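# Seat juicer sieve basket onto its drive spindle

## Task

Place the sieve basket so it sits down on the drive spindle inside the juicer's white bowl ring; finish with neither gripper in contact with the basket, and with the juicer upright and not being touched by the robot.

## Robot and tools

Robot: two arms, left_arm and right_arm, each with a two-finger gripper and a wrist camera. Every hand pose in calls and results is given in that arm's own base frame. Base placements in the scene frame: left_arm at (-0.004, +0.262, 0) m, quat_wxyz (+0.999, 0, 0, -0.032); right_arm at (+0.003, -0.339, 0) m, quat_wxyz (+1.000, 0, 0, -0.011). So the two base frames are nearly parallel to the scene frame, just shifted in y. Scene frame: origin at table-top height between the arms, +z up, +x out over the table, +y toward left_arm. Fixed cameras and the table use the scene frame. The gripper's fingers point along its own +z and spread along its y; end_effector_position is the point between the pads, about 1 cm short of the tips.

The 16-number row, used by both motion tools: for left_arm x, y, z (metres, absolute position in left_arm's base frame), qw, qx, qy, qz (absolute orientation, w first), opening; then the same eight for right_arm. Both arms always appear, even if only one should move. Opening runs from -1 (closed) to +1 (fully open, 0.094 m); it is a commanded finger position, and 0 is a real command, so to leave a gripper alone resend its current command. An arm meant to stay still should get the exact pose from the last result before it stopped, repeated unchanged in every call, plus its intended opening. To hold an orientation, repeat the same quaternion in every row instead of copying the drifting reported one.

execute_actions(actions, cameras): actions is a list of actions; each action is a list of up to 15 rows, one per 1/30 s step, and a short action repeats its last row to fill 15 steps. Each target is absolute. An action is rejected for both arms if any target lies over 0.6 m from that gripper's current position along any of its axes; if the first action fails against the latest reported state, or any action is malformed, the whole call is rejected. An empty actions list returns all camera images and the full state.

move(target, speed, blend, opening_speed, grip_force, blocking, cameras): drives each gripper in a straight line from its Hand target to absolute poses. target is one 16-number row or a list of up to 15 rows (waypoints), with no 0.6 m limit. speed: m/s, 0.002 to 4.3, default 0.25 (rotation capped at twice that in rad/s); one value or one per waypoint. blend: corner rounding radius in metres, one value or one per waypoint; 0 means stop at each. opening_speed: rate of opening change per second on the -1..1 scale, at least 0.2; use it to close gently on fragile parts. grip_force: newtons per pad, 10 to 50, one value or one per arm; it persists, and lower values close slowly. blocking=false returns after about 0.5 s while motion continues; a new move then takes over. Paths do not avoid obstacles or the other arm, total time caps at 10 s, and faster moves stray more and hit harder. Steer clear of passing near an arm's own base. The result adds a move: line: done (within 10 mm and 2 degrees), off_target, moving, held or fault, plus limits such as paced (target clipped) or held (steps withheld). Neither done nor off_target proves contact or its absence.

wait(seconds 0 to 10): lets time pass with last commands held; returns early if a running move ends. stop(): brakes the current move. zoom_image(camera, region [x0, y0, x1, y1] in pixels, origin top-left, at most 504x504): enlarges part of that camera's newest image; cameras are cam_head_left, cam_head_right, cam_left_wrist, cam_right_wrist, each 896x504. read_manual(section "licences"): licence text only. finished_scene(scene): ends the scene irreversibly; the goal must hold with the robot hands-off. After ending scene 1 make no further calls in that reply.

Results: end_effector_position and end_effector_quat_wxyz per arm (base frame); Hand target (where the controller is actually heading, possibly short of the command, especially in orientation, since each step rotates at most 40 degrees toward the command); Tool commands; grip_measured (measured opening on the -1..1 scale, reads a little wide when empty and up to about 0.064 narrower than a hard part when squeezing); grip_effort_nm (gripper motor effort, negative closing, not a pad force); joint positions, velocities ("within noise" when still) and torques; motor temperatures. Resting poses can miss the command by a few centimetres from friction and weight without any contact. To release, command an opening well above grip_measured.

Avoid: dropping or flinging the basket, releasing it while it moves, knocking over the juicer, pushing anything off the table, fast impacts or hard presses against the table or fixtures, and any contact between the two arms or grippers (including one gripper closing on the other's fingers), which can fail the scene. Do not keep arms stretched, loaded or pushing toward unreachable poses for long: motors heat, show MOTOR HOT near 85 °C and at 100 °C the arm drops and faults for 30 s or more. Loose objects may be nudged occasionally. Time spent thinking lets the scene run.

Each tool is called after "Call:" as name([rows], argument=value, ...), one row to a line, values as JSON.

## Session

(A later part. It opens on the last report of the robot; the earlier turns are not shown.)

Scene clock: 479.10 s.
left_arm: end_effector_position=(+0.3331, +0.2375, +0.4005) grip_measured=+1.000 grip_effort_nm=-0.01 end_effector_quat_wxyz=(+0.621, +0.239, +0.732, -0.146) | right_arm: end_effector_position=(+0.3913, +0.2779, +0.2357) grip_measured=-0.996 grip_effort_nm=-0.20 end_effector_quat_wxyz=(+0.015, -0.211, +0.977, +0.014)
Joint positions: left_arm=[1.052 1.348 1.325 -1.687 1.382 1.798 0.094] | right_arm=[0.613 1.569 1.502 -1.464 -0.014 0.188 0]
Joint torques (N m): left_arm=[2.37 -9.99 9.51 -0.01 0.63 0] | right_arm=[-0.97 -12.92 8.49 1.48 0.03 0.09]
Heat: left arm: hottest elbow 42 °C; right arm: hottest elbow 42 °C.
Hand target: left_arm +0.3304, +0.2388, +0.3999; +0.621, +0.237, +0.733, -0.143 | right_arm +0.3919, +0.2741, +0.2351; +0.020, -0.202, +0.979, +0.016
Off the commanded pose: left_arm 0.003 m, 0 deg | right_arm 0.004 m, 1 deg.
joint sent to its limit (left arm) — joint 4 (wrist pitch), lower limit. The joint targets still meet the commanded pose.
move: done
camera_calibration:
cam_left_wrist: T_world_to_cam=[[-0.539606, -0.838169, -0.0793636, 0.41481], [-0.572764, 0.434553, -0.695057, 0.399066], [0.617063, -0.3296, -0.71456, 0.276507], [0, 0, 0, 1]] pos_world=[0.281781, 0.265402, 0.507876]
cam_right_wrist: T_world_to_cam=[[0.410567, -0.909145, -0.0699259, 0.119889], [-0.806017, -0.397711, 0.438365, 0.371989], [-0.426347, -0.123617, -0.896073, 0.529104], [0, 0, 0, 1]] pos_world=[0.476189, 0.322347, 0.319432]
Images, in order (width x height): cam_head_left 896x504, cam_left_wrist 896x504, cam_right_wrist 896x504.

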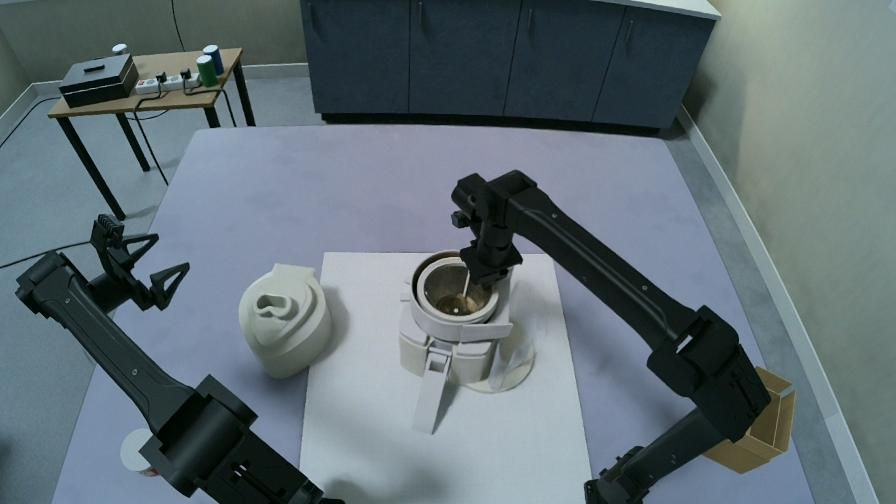

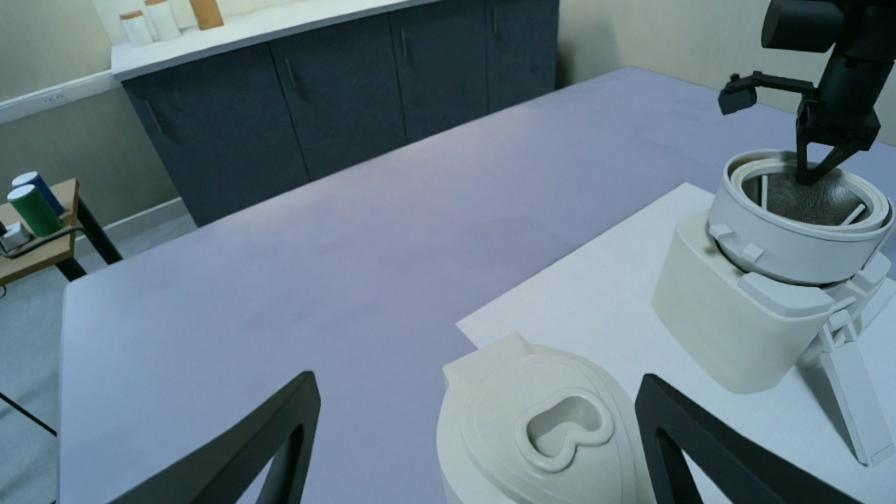

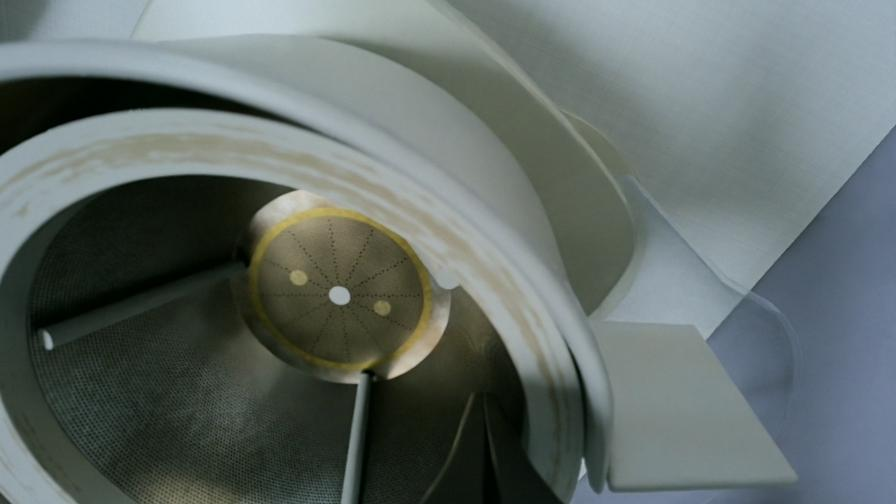

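Call:
move([
  [0.33,0.239,0.40,0.621,0.239,0.732,-0.146,1, 0.386,0.279,0.30,0.02,-0.202,0.979,0.016,-1],
  [0.33,0.239,0.40,0.621,0.239,0.732,-0.146,1, 0.34,0.31,0.43,0.0,-0.202,0.979,0.016,-1],
], speed=0.15, cameras=["cam_left_wrist","cam_right_wrist","cam_head_left"])

Call:
zoom_image(camera="cam_left_wrist", region=[640, 70, 896, 270])

Call:
zoom_image(camera="cam_head_left", region=[380, 220, 540, 340])

Scene clock: 488.07 s.
left_arm: end_effector_position=(+0.3331, +0.2375, +0.4005) grip_measured=+1.000 grip_effort_nm=-0.01 end_effector_quat_wxyz=(+0.621, +0.239, +0.732, -0.146) | right_arm: end_effector_position=(+0.3393, +0.3034, +0.4020) grip_measured=-0.996 grip_effort_nm=-0.20 end_effector_quat_wxyz=(+0.089, -0.202, +0.973, +0.065)
Joint positions: left_arm=[1.052 1.348 1.325 -1.687 1.382 1.798 0.094] | right_arm=[0.721 1.445 1.79 -1.696 -0.024 0.315 0]
Joint torques (N m): left_arm=[1.67 -10.17 9.54 0.06 0.58 0.06] | right_arm=[0.44 -9.99 15.2 0.53 -0.1 0.04]
Heat: left arm: hottest elbow 42 °C; right arm: hottest elbow 42 °C.
Hand target: left_arm +0.3304, +0.2388, +0.3999; +0.621, +0.237, +0.733, -0.143 | right_arm +0.3390, +0.3090, +0.4287; +0.111, -0.200, +0.970, +0.080
Off the commanded pose: left_arm 0.003 m, 0 deg | right_arm 0.029 m, 12 deg.
joint sent to its limit (left arm) — joint 4 (wrist pitch), lower limit. The joint targets still meet the commanded pose.
joint sent to its limit (right arm) — joint 4 (wrist pitch), lower limit. The joint targets are off in orientation, not in position.
move: off_target (right_arm)
camera_calibration:
cam_left_wrist: T_world_to_cam=[[-0.539606, -0.838169, -0.0793636, 0.41481], [-0.572764, 0.434553, -0.695057, 0.399066], [0.617063, -0.3296, -0.71456, 0.276507], [0, 0, 0, 1]] pos_world=[0.281781, 0.265402, 0.507876]
cam_right_wrist: T_world_to_cam=[[0.407607, -0.902638, -0.138205, 0.202481], [-0.857928, -0.430379, 0.280595, 0.358268], [-0.312756, 0.00419684, -0.949824, 0.603334], [0, 0, 0, 1]] pos_world=[0.413531, 0.334426, 0.500516]
Images, in order (width x height): cam_head_left 896x504, cam_left_wrist 896x504, cam_right_wrist 896x504.

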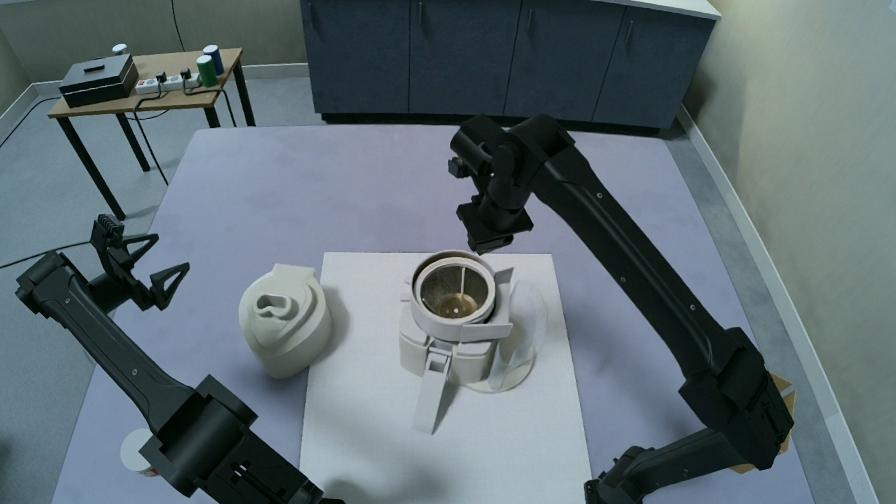

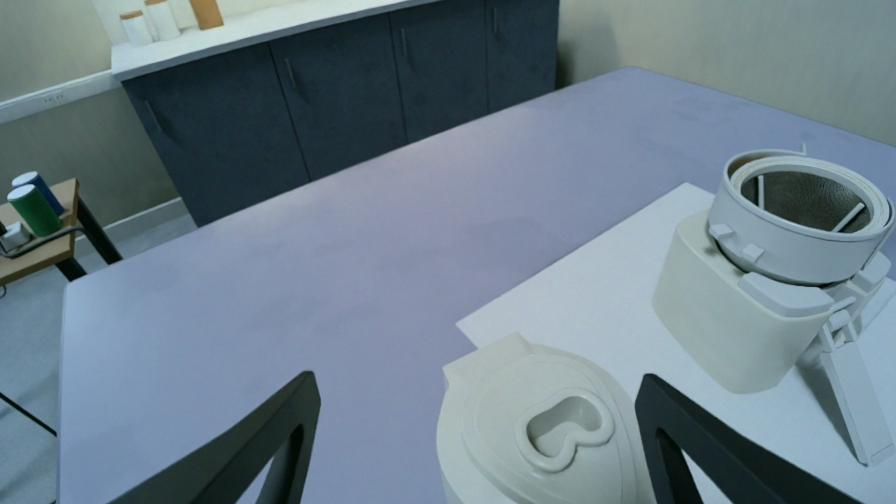

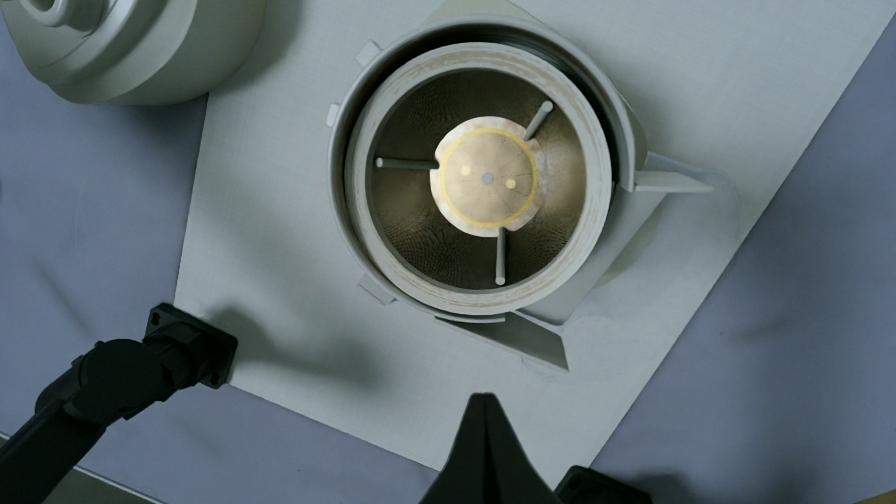

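Scaled by 1.969 from the camera's 896x504 image, which has a finer 1280x720 frame.

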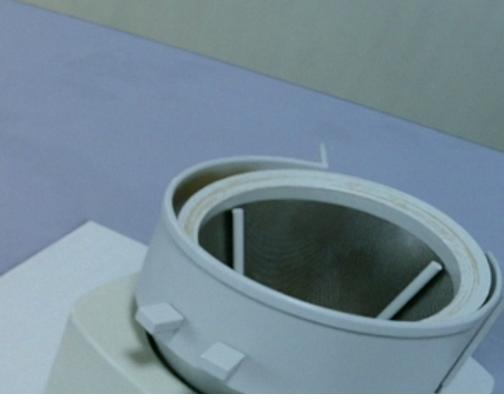

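Scaled by 3.150 from the camera's 896x504 image, which has a finer 1280x720 frame.

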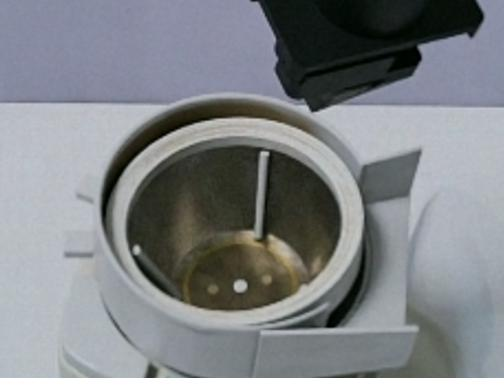

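Call:
move([
  [0.33,0.239,0.40,0.621,0.239,0.732,-0.146,1, 0.357,0.278,0.33,0,0.182,0.983,0,0.2],
  [0.33,0.239,0.40,0.621,0.239,0.732,-0.146,1, 0.357,0.278,0.283,0,0.182,0.983,0,0.2],
], speed=0.15, cameras=["cam_right_wrist","cam_head_left"])

Call:
zoom_image(camera="cam_head_left", region=[380, 220, 540, 340])

Scene clock: 509.03 s.
left_arm: end_effector_position=(+0.3331, +0.2375, +0.4005) grip_measured=+1.000 grip_effort_nm=-0.01 end_effector_quat_wxyz=(+0.621, +0.239, +0.732, -0.146) | right_arm: end_effector_position=(+0.3528, +0.2807, +0.2885) grip_measured=+0.198 grip_effort_nm=0.09 end_effector_quat_wxyz=(+0.001, +0.171, +0.985, -0.001)
Joint positions: left_arm=[1.052 1.348 1.325 -1.687 1.382 1.798 0.094] | right_arm=[0.674 1.518 1.582 -1.635 0.003 1.017 0.056]
Joint torques (N m): left_arm=[2.61 -10.58 9.33 0.14 0.64 0.02] | right_arm=[-1.73 -11.58 8.8 1.44 0 0.08]
Motor temperatures (°C): left_arm=[26 39 42 26 26 26 27] | right_arm=[28 35 45 23 27 25 27]
Heat: left arm: hottest elbow 42 °C; right arm: hottest elbow 45 °C.
Hand target: left_arm +0.3304, +0.2388, +0.3999; +0.621, +0.237, +0.733, -0.143 | right_arm +0.3570, +0.2779, +0.2830; +0.000, +0.182, +0.983, +0.000
Off the commanded pose: left_arm 0.003 m, 0 deg | right_arm 0.007 m, 1 deg.
joint sent to its limit (left arm) — joint 4 (wrist pitch), lower limit. The joint targets still meet the commanded pose.
move: done
camera_calibration:
cam_right_wrist: T_world_to_cam=[[-0.33913, -0.939562, -0.0470633, 0.408367], [-0.838085, 0.27902, 0.468786, 0.13151], [-0.427322, 0.198422, -0.882057, 0.466251], [0, 0, 0, 1]] pos_world=[0.447945, 0.254477, 0.368829]
Images, in order (width x height): cam_head_left 896x504, cam_right_wrist 896x504.

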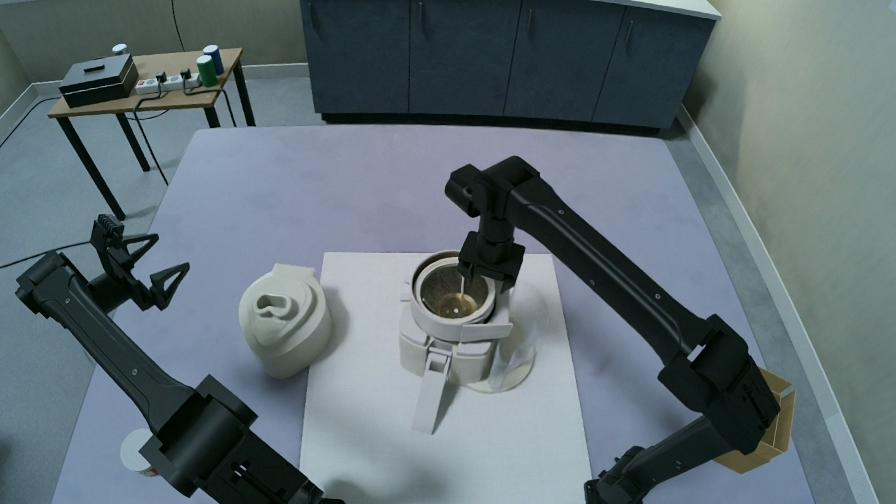

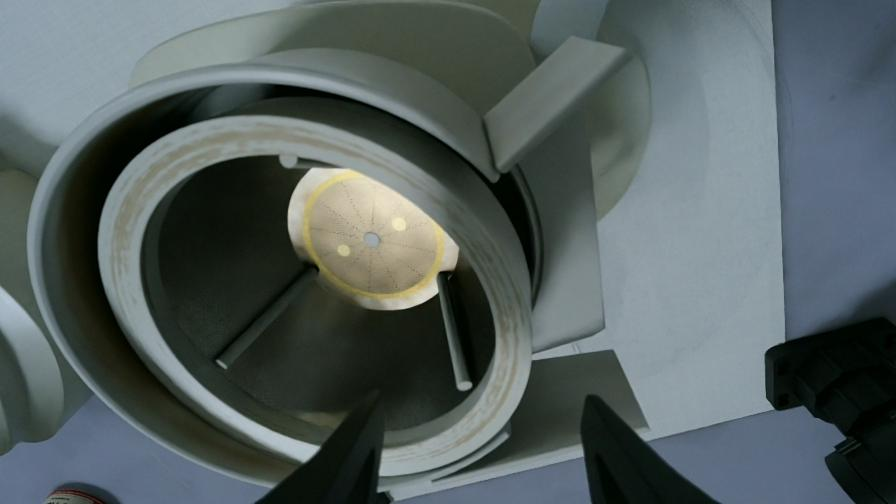

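Scaled by 3.150 from the camera's 896x504 image, which has a finer 1280x720 frame.

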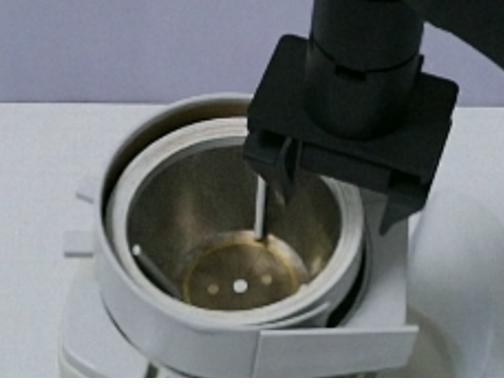

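Call:
move([
  [0.33,0.239,0.40,0.621,0.239,0.732,-0.146,1, 0.375,0.2715,0.283,0,0.0436,0.999,0,0.1],
], speed=0.15, cameras=["cam_right_wrist"])

Scene clock: 517.33 s.
left_arm: end_effector_position=(+0.3331, +0.2375, +0.4005) grip_measured=+1.000 grip_effort_nm=-0.01 end_effector_quat_wxyz=(+0.621, +0.239, +0.732, -0.146) | right_arm: end_effector_position=(+0.3650, +0.2700, +0.2800) grip_measured=+0.102 grip_effort_nm=-0.08 end_effector_quat_wxyz=(-0.007, +0.044, +0.999, -0.007)
Joint positions: left_arm=[1.052 1.348 1.325 -1.687 1.382 1.798 0.094] | right_arm=[0.639 1.538 1.582 -1.634 0.003 0.728 0.052]
Joint torques (N m): left_arm=[1.73 -10.7 9.55 -0.09 0.64 0.03] | right_arm=[-1.55 -11.22 11.22 1.16 -0.01 -0.22]
Heat: left arm: hottest elbow 42 °C; right arm: hottest elbow 45 °C.
Hand target: left_arm +0.3304, +0.2388, +0.3999; +0.621, +0.237, +0.733, -0.143 | right_arm +0.3749, +0.2714, +0.2831; +0.000, +0.044, +0.999, +0.000
Off the commanded pose: left_arm 0.003 m, 0 deg | right_arm 0.011 m, 1 deg.
joint sent to its limit (left arm) — joint 4 (wrist pitch), lower limit. The joint targets still meet the commanded pose.
move: off_target (right_arm)
camera_calibration:
cam_right_wrist: T_world_to_cam=[[-0.0927849, -0.99512, -0.0335765, 0.323379], [-0.873553, 0.0651752, 0.482345, 0.215631], [-0.477803, 0.0740852, -0.875338, 0.516172], [0, 0, 0, 1]] pos_world=[0.464998, 0.269506, 0.358675]
Images, in order (width x height): cam_right_wrist 896x504.

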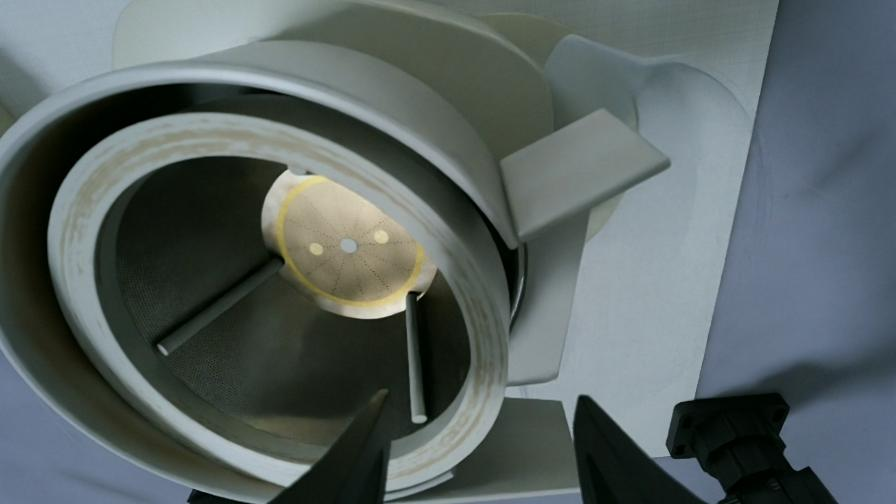

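Call:
move([
  [0.33,0.239,0.40,0.621,0.239,0.732,-0.146,1, 0.387,0.2685,0.278,0,0.0436,0.999,0,0.1],
  [0.33,0.239,0.40,0.621,0.239,0.732,-0.146,1, 0.385,0.2685,0.237,0,0.0436,0.999,0,0.1],
], speed=0.08, cameras=["cam_right_wrist","cam_left_wrist","cam_head_left"])

Call:
zoom_image(camera="cam_head_left", region=[380, 220, 540, 340])

Scene clock: 523.90 s.
left_arm: end_effector_position=(+0.3331, +0.2375, +0.4005) grip_measured=+1.000 grip_effort_nm=-0.01 end_effector_quat_wxyz=(+0.621, +0.239, +0.732, -0.146) | right_arm: end_effector_position=(+0.3823, +0.2706, +0.2442) grip_measured=+0.102 grip_effort_nm=-0.08 end_effector_quat_wxyz=(+0.002, +0.045, +0.999, +0.000)
Joint positions: left_arm=[1.052 1.348 1.325 -1.687 1.382 1.798 0.094] | right_arm=[0.618 1.561 1.515 -1.521 0.003 0.707 0.052]
Joint torques (N m): left_arm=[2.32 -9.58 9.5 0.01 0.65 0.02] | right_arm=[-1.49 -11.69 8.51 1.35 -0.02 -0.17]
Heat: left arm: hottest elbow 42 °C; right arm: hottest elbow 45 °C.
Hand target: left_arm +0.3304, +0.2388, +0.3999; +0.621, +0.237, +0.733, -0.143 | right_arm +0.3849, +0.2685, +0.2371; +0.000, +0.044, +0.999, +0.000
Off the commanded pose: left_arm 0.003 m, 0 deg | right_arm 0.008 m, 0 deg.
joint sent to its limit (left arm) — joint 4 (wrist pitch), lower limit. The joint targets still meet the commanded pose.
move: done
camera_calibration:
cam_left_wrist: T_world_to_cam=[[-0.539606, -0.838169, -0.0793636, 0.41481], [-0.572764, 0.434553, -0.695057, 0.399066], [0.617063, -0.3296, -0.71456, 0.276507], [0, 0, 0, 1]] pos_world=[0.281781, 0.265402, 0.507876]
cam_right_wrist: T_world_to_cam=[[-0.0927665, -0.994483, -0.0489656, 0.328004], [-0.882405, 0.0593309, 0.466735, 0.256713], [-0.461255, 0.0865049, -0.88304, 0.485247], [0, 0, 0, 1]] pos_world=[0.480775, 0.268987, 0.324737]
Images, in order (width x height): cam_head_left 896x504, cam_left_wrist 896x504, cam_right_wrist 896x504.

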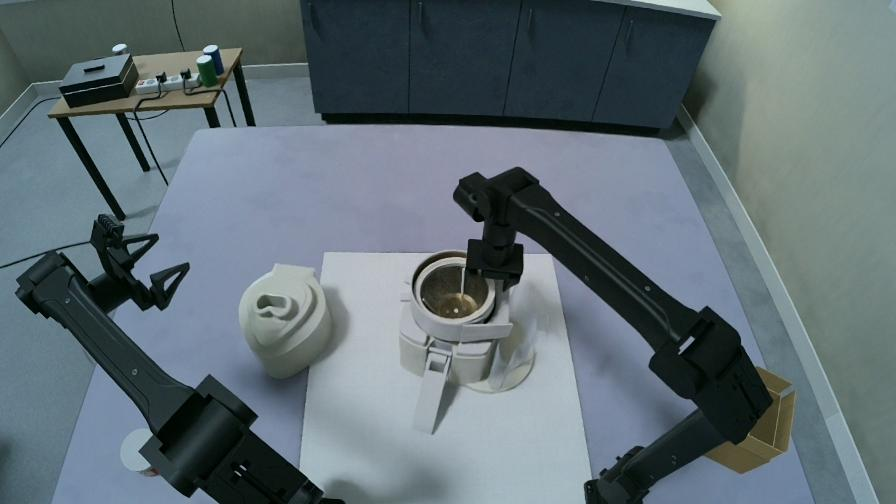

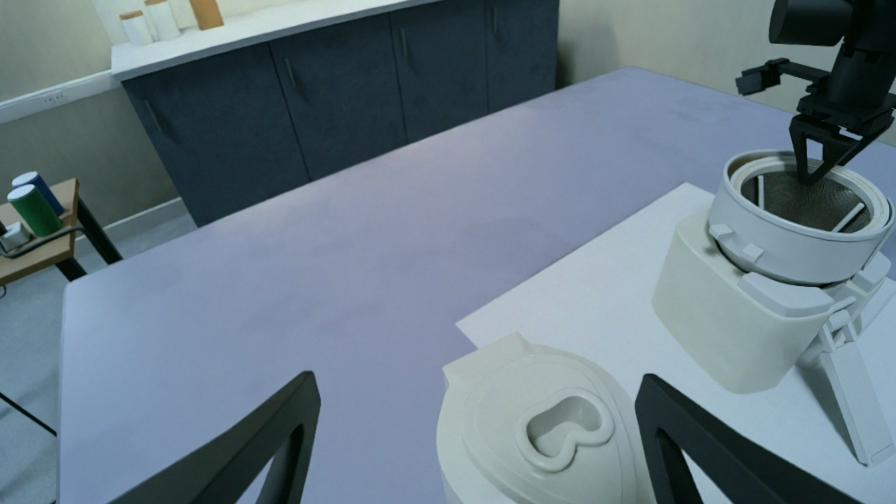

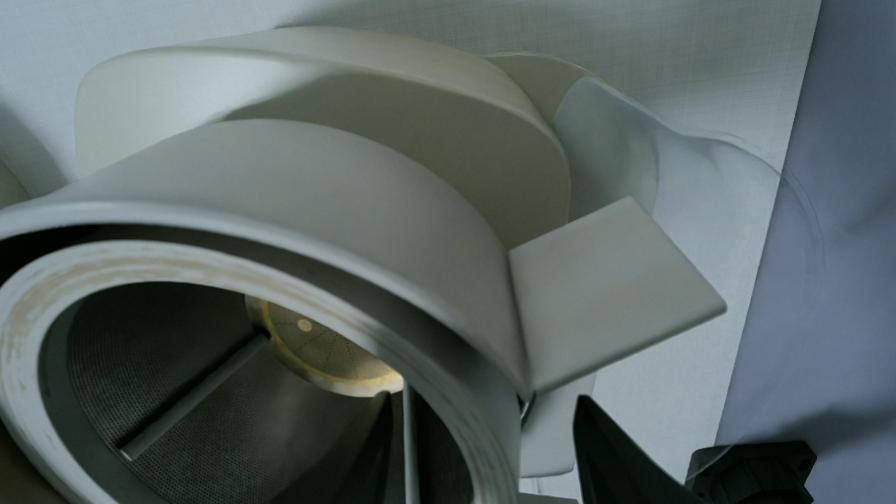

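Scaled by 3.150 from the camera's 896x504 image, which has a finer 1280x720 frame.

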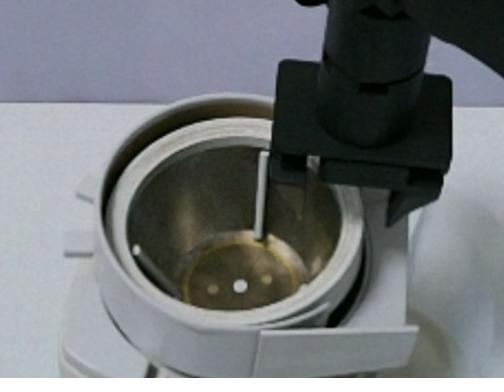

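Call:
move([
  [0.33,0.239,0.40,0.621,0.239,0.732,-0.146,1, 0.385,0.2685,0.229,0,0.0436,0.999,0,0.1],
  [0.33,0.239,0.40,0.621,0.239,0.732,-0.146,1, 0.385,0.2685,0.229,0,0.0436,0.999,0,-1],
  [0.33,0.239,0.40,0.621,0.239,0.732,-0.146,1, 0.385,0.2685,0.32,0,0.0436,0.999,0,-1],
], speed=0.08, opening_speed=0.5, cameras=["cam_right_wrist","cam_left_wrist","cam_head_left"])

Call:
zoom_image(camera="cam_head_left", region=[380, 200, 540, 340])

Call:
zoom_image(camera="cam_left_wrist", region=[640, 50, 896, 270])

Scene clock: 536.90 s.
left_arm: end_effector_position=(+0.3331, +0.2375, +0.4005) grip_measured=+1.000 grip_effort_nm=-0.01 end_effector_quat_wxyz=(+0.621, +0.239, +0.732, -0.146) | right_arm: end_effector_position=(+0.3705, +0.2628, +0.2893) grip_measured=-0.689 grip_effort_nm=-1.03 end_effector_quat_wxyz=(-0.022, +0.035, +0.999, -0.017)
Joint positions: left_arm=[1.052 1.348 1.325 -1.687 1.382 1.798 0.094] | right_arm=[0.618 1.563 1.634 -1.696 0 0.688 0.015]
Joint torques (N m): left_arm=[2.2 -10.87 9.46 -0.01 0.64 0.04] | right_arm=[-1.55 -12.04 15.9 0.13 0.09 0.04]
Heat: left arm: hottest elbow 42 °C; right arm: hottest elbow 44 °C.
Hand target: left_arm +0.3304, +0.2388, +0.3999; +0.621, +0.237, +0.733, -0.143 | right_arm +0.3832, +0.2673, +0.3194; +0.005, +0.044, +0.999, +0.004
Off the commanded pose: left_arm 0.003 m, 0 deg | right_arm 0.034 m, 3 deg.
joint sent to its limit (left arm) — joint 4 (wrist pitch), lower limit. The joint targets still meet the commanded pose.
joint sent to its limit (right arm) — joint 4 (wrist pitch), lower limit. The joint targets still meet the commanded pose.
move: off_target (right_arm)
camera_calibration:
cam_left_wrist: T_world_to_cam=[[-0.539606, -0.838169, -0.0793636, 0.41481], [-0.572764, 0.434553, -0.695057, 0.399066], [0.617063, -0.3296, -0.71456, 0.276507], [0, 0, 0, 1]] pos_world=[0.281781, 0.265402, 0.507876]
cam_right_wrist: T_world_to_cam=[[-0.0749535, -0.997088, -0.0140261, 0.305244], [-0.859598, 0.0574758, 0.507728, 0.205895], [-0.505444, 0.0501128, -0.861403, 0.53998], [0, 0, 0, 1]] pos_world=[0.472796, 0.265461, 0.364883]
Images, in order (width x height): cam_head_left 896x504, cam_left_wrist 896x504, cam_right_wrist 896x504.

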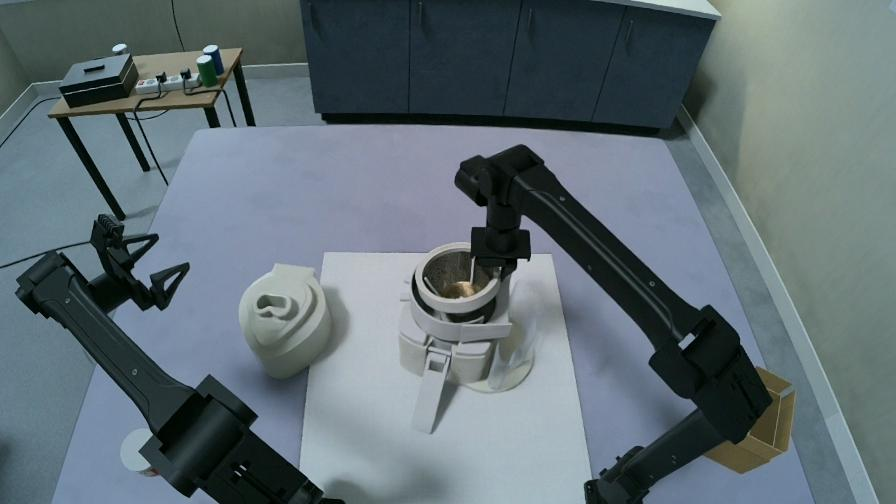

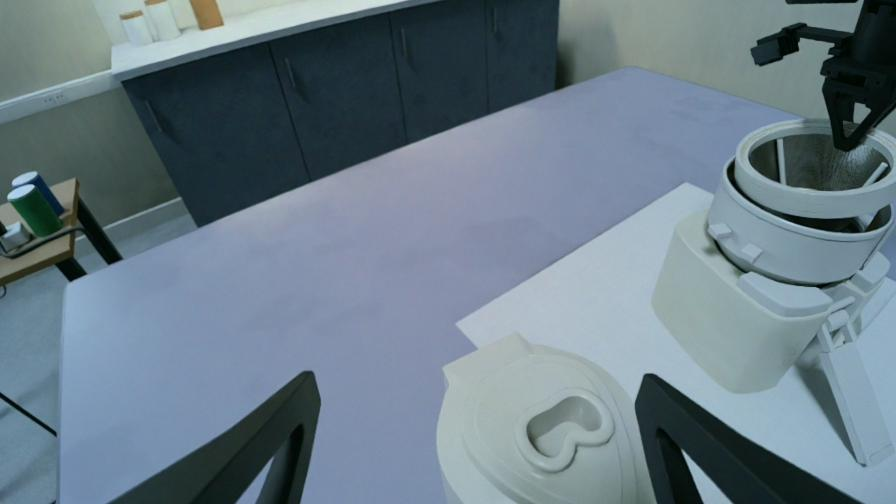

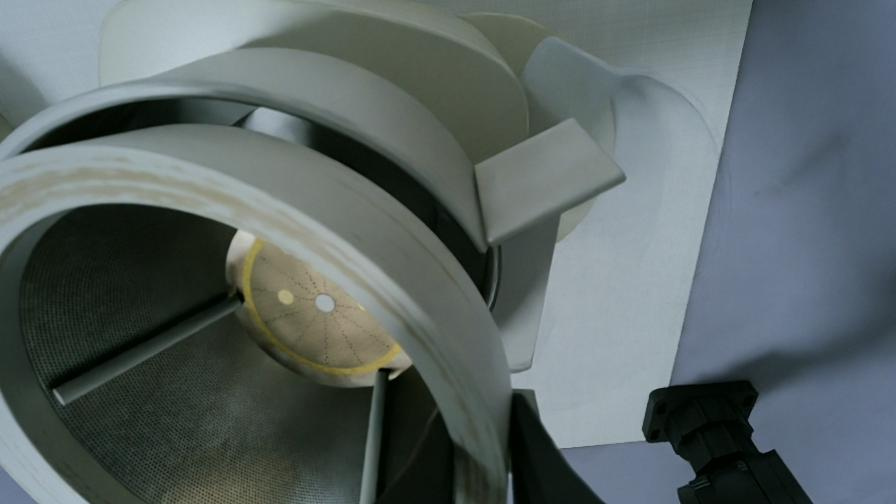

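Scaled by 3.150 from the camera's 896x504 image, which has a finer 1280x720 frame.

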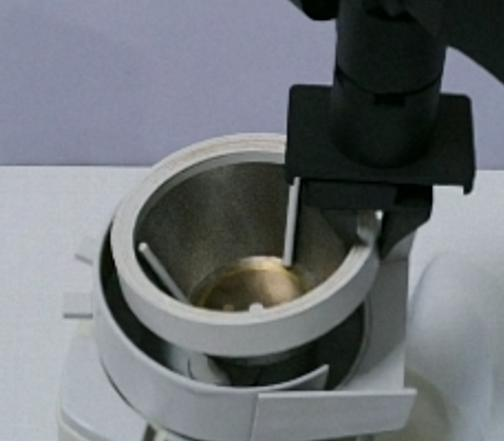

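Scaled by 1.969 from the camera's 896x504 image, which has a finer 1280x720 frame.

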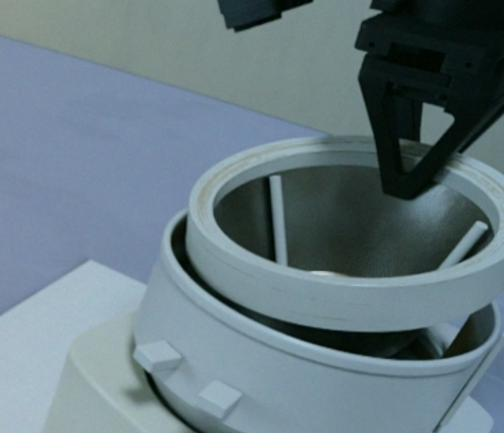

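Call:
move([
  [0.33,0.239,0.40,0.621,0.239,0.732,-0.146,1, 0.398,0.274,0.295,0.02,-0.061,0.997,0.012,-1],
  [0.33,0.239,0.40,0.621,0.239,0.732,-0.146,1, 0.398,0.274,0.245,0.02,-0.061,0.997,0.012,-1],
], speed=0.08, cameras=["cam_right_wrist","cam_left_wrist","cam_head_left"])

Call:
zoom_image(camera="cam_head_left", region=[380, 200, 540, 340])

Call:
zoom_image(camera="cam_left_wrist", region=[640, 50, 896, 270])

Scene clock: 560.47 s.
left_arm: end_effector_position=(+0.3331, +0.2375, +0.4005) grip_measured=+1.000 grip_effort_nm=-0.01 end_effector_quat_wxyz=(+0.621, +0.239, +0.732, -0.146) | right_arm: end_effector_position=(+0.3876, +0.2706, +0.2476) grip_measured=-0.689 grip_effort_nm=-1.03 end_effector_quat_wxyz=(+0.006, -0.069, +0.998, +0.002)
Joint positions: left_arm=[1.052 1.348 1.325 -1.687 1.382 1.798 0.094] | right_arm=[0.612 1.566 1.53 -1.522 0.004 0.474 0.015]
Joint torques (N m): left_arm=[2.55 -10.11 9.44 -0.12 0.64 -0.02] | right_arm=[-0.97 -11.63 9.54 2.51 -0.06 -0.01]
Heat: left arm: hottest elbow 42 °C; right arm: hottest elbow 45 °C.
Hand target: left_arm +0.3304, +0.2388, +0.3999; +0.621, +0.237, +0.733, -0.143 | right_arm +0.3978, +0.2739, +0.2453; +0.020, -0.061, +0.998, +0.012
Off the commanded pose: left_arm 0.003 m, 0 deg | right_arm 0.011 m, 2 deg.
joint sent to its limit (left arm) — joint 4 (wrist pitch), lower limit. The joint targets still meet the commanded pose.
move: off_target (right_arm)
camera_calibration:
cam_left_wrist: T_world_to_cam=[[-0.539606, -0.838169, -0.0793636, 0.41481], [-0.572764, 0.434553, -0.695057, 0.399066], [0.617063, -0.3296, -0.71456, 0.276507], [0, 0, 0, 1]] pos_world=[0.281781, 0.265402, 0.507876]
cam_right_wrist: T_world_to_cam=[[0.134624, -0.989583, -0.0510026, 0.239706], [-0.876679, -0.142939, 0.459351, 0.314235], [-0.461856, -0.0171269, -0.88679, 0.519935], [0, 0, 0, 1]] pos_world=[0.483347, 0.29103, 0.328954]
Images, in order (width x height): cam_head_left 896x504, cam_left_wrist 896x504, cam_right_wrist 896x504.

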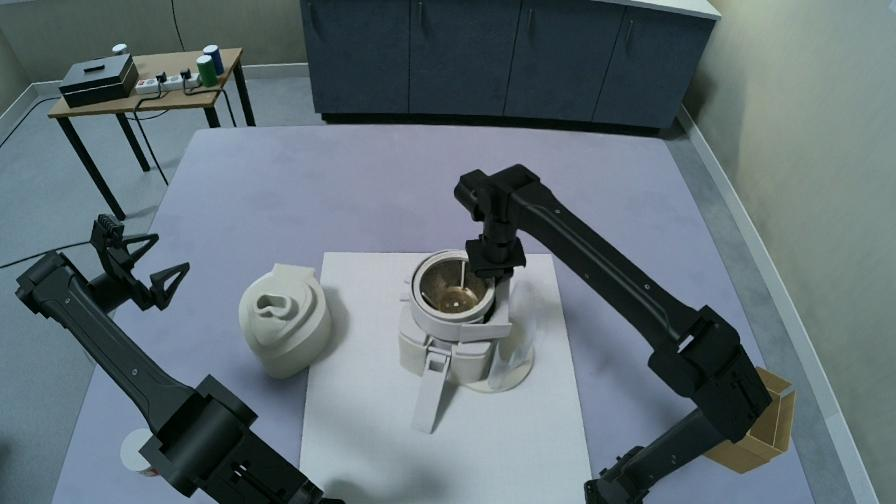

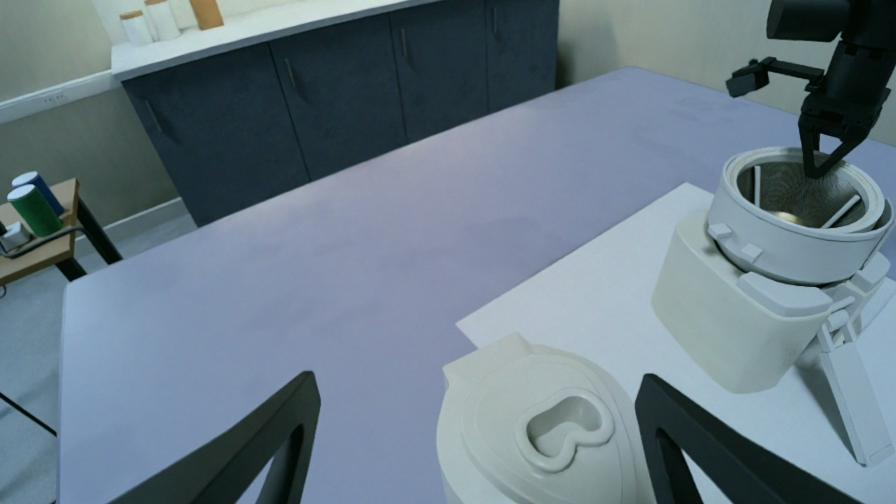

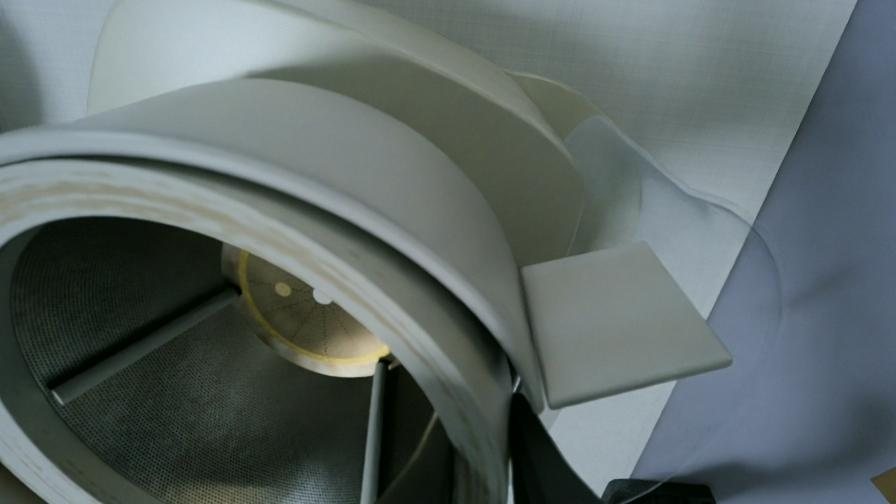

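Scaled by 3.150 from the camera's 896x504 image, which has a finer 1280x720 frame.

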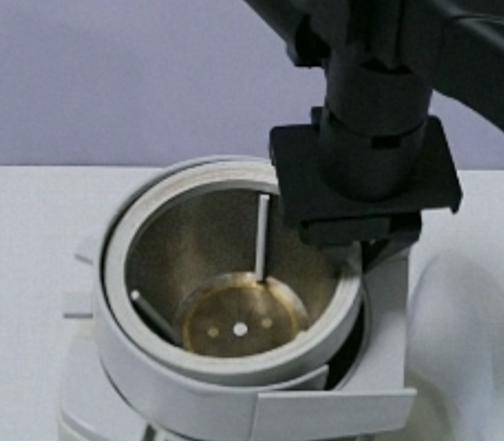

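Scaled by 1.969 from the camera's 896x504 image, which has a finer 1280x720 frame.

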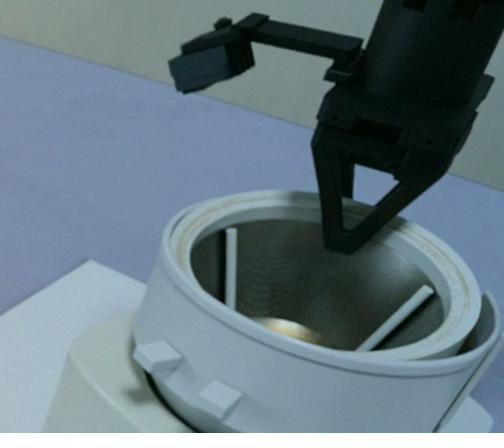

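Call:
move([
  [0.33,0.239,0.40,0.621,0.239,0.732,-0.146,1, 0.395,0.274,0.255,0.024,-0.06,0.995,0.073,-1],
  [0.33,0.239,0.40,0.621,0.239,0.732,-0.146,1, 0.395,0.274,0.225,0.024,-0.06,0.995,0.073,-1],
], speed=0.08, cameras=["cam_right_wrist","cam_left_wrist","cam_head_left"])

Call:
zoom_image(camera="cam_head_left", region=[380, 200, 540, 340])

Call:
zoom_image(camera="cam_left_wrist", region=[640, 50, 896, 270])

Scene clock: 573.77 s.
left_arm: end_effector_position=(+0.3331, +0.2375, +0.4005) grip_measured=+1.000 grip_effort_nm=-0.01 end_effector_quat_wxyz=(+0.621, +0.239, +0.732, -0.146) | right_arm: end_effector_position=(+0.3848, +0.2724, +0.2296) grip_measured=-0.690 grip_effort_nm=-1.03 end_effector_quat_wxyz=(+0.011, -0.066, +0.996, +0.063)
Joint positions: left_arm=[1.052 1.348 1.325 -1.687 1.382 1.798 0.094] | right_arm=[0.581 1.521 1.426 -1.395 -0.099 0.451 0.015]
Joint torques (N m): left_arm=[2.26 -10.75 9.59 -0.06 0.63 0.04] | right_arm=[-1.49 -11.05 8.92 2.81 -0.22 -0.02]
Heat: left arm: hottest elbow 42 °C; right arm: hottest elbow 46 °C.
Hand target: left_arm +0.3304, +0.2388, +0.3999; +0.621, +0.237, +0.733, -0.143 | right_arm +0.3948, +0.2737, +0.2253; +0.024, -0.060, +0.995, +0.073
Off the commanded pose: left_arm 0.003 m, 0 deg | right_arm 0.011 m, 2 deg.
joint sent to its limit (left arm) — joint 4 (wrist pitch), lower limit. The joint targets still meet the commanded pose.
move: off_target (right_arm)
camera_calibration:
cam_left_wrist: T_world_to_cam=[[-0.539606, -0.838169, -0.0793636, 0.41481], [-0.572764, 0.434553, -0.695057, 0.399066], [0.617063, -0.3296, -0.71456, 0.276507], [0, 0, 0, 1]] pos_world=[0.281781, 0.265402, 0.507876]
cam_right_wrist: T_world_to_cam=[[0.130296, -0.976428, -0.172079, 0.266738], [-0.877698, -0.19432, 0.438047, 0.339438], [-0.46116, 0.0939578, -0.882328, 0.471177], [0, 0, 0, 1]] pos_world=[0.480457, 0.28214, 0.312943]
Images, in order (width x height): cam_head_left 896x504, cam_left_wrist 896x504, cam_right_wrist 896x504.

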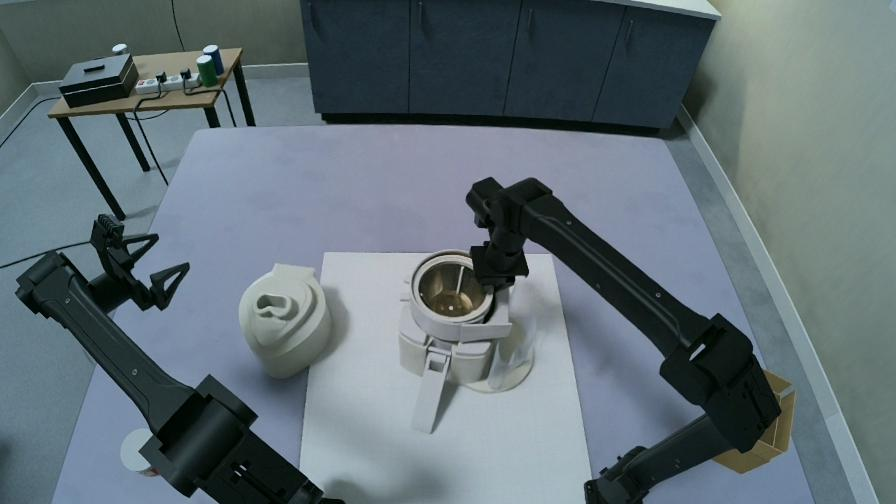

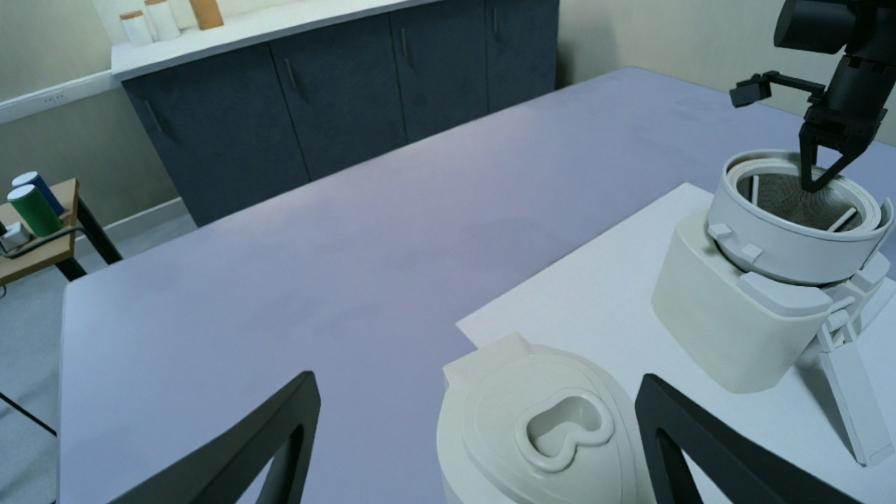

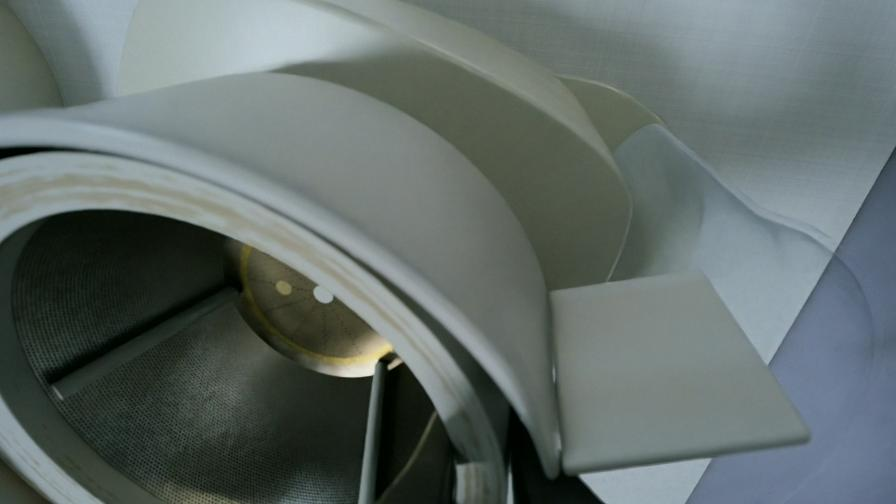

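Scaled by 3.150 from the camera's 896x504 image, which has a finer 1280x720 frame.

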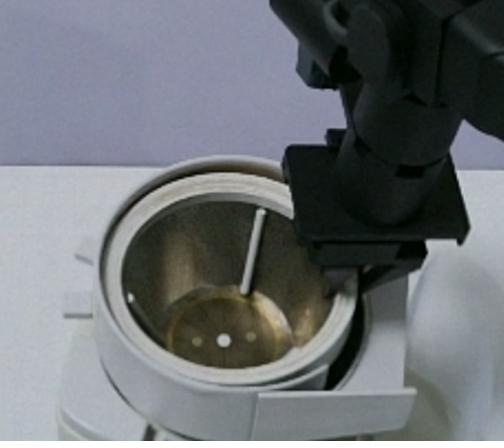

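Scaled by 1.969 from the camera's 896x504 image, which has a finer 1280x720 frame.

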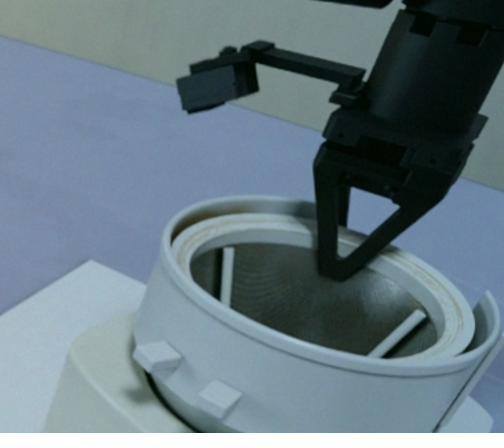

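Call:
move(target=[0.33,0.239,0.40,0.621,0.239,0.732,-0.146,1,0.395,0.274,0.205,0.024,-0.06,0.995,0.073,-1], speed=0.06, cameras=["cam_head_left","cam_left_wrist"])

Scene clock: 600.50 s.
left_arm: end_effector_position=(+0.3331, +0.2375, +0.4005) grip_measured=+1.000 grip_effort_nm=-0.01 end_effector_quat_wxyz=(+0.621, +0.239, +0.732, -0.146) | right_arm: end_effector_position=(+0.3848, +0.2719, +0.2247) grip_measured=-0.690 grip_effort_nm=-1.03 end_effector_quat_wxyz=(+0.023, -0.066, +0.995, +0.071)
Joint positions: left_arm=[1.052 1.348 1.325 -1.687 1.382 1.798 0.094] | right_arm=[0.579 1.503 1.391 -1.349 -0.102 0.451 0.015]
Joint torques (N m): left_arm=[2.84 -10.52 9.36 0.1 0.65 0.03] | right_arm=[-1.55 -9.23 8.06 3.03 -0.11 -0.02]
Heat: left arm: hottest elbow 42 °C; right arm: hottest elbow 43 °C.
Hand target: left_arm +0.3304, +0.2388, +0.3999; +0.621, +0.237, +0.733, -0.143 | right_arm +0.3941, +0.2734, +0.2054; +0.024, -0.060, +0.995, +0.073
Off the commanded pose: left_arm 0.003 m, 0 deg | right_arm 0.022 m, 1 deg.
joint sent to its limit (left arm) — joint 4 (wrist pitch), lower limit. The joint targets still meet the commanded pose.
move: off_target (right_arm)
camera_calibration:
cam_left_wrist: T_world_to_cam=[[-0.539606, -0.838169, -0.0793636, 0.41481], [-0.572764, 0.434553, -0.695057, 0.399066], [0.617063, -0.3296, -0.71456, 0.276507], [0, 0, 0, 1]] pos_world=[0.281781, 0.265402, 0.507876]
Images, in order (width x height): cam_head_left 896x504, cam_left_wrist 896x504.

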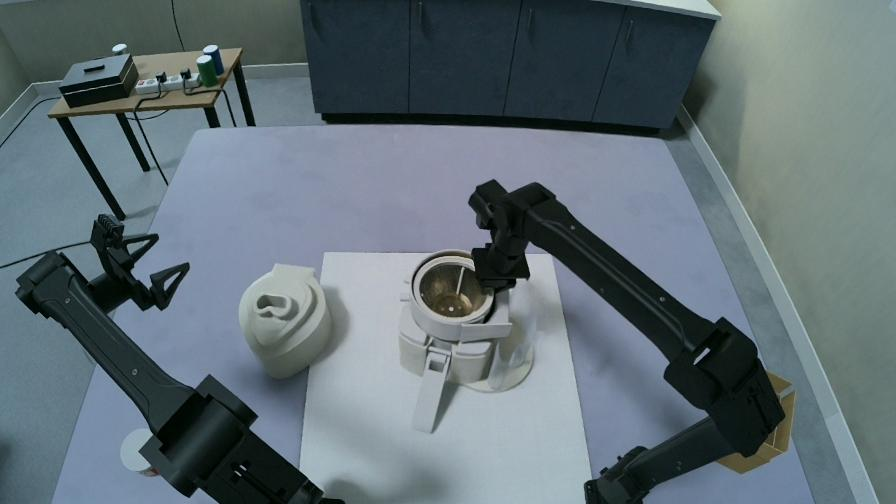

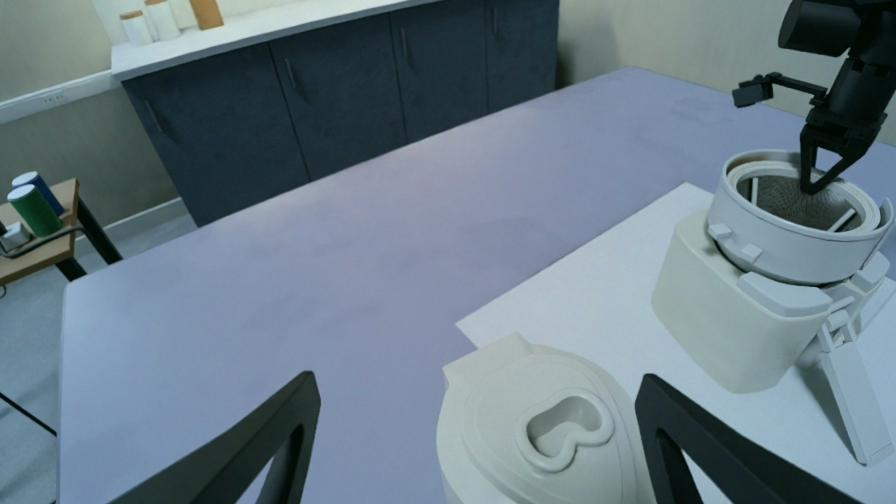

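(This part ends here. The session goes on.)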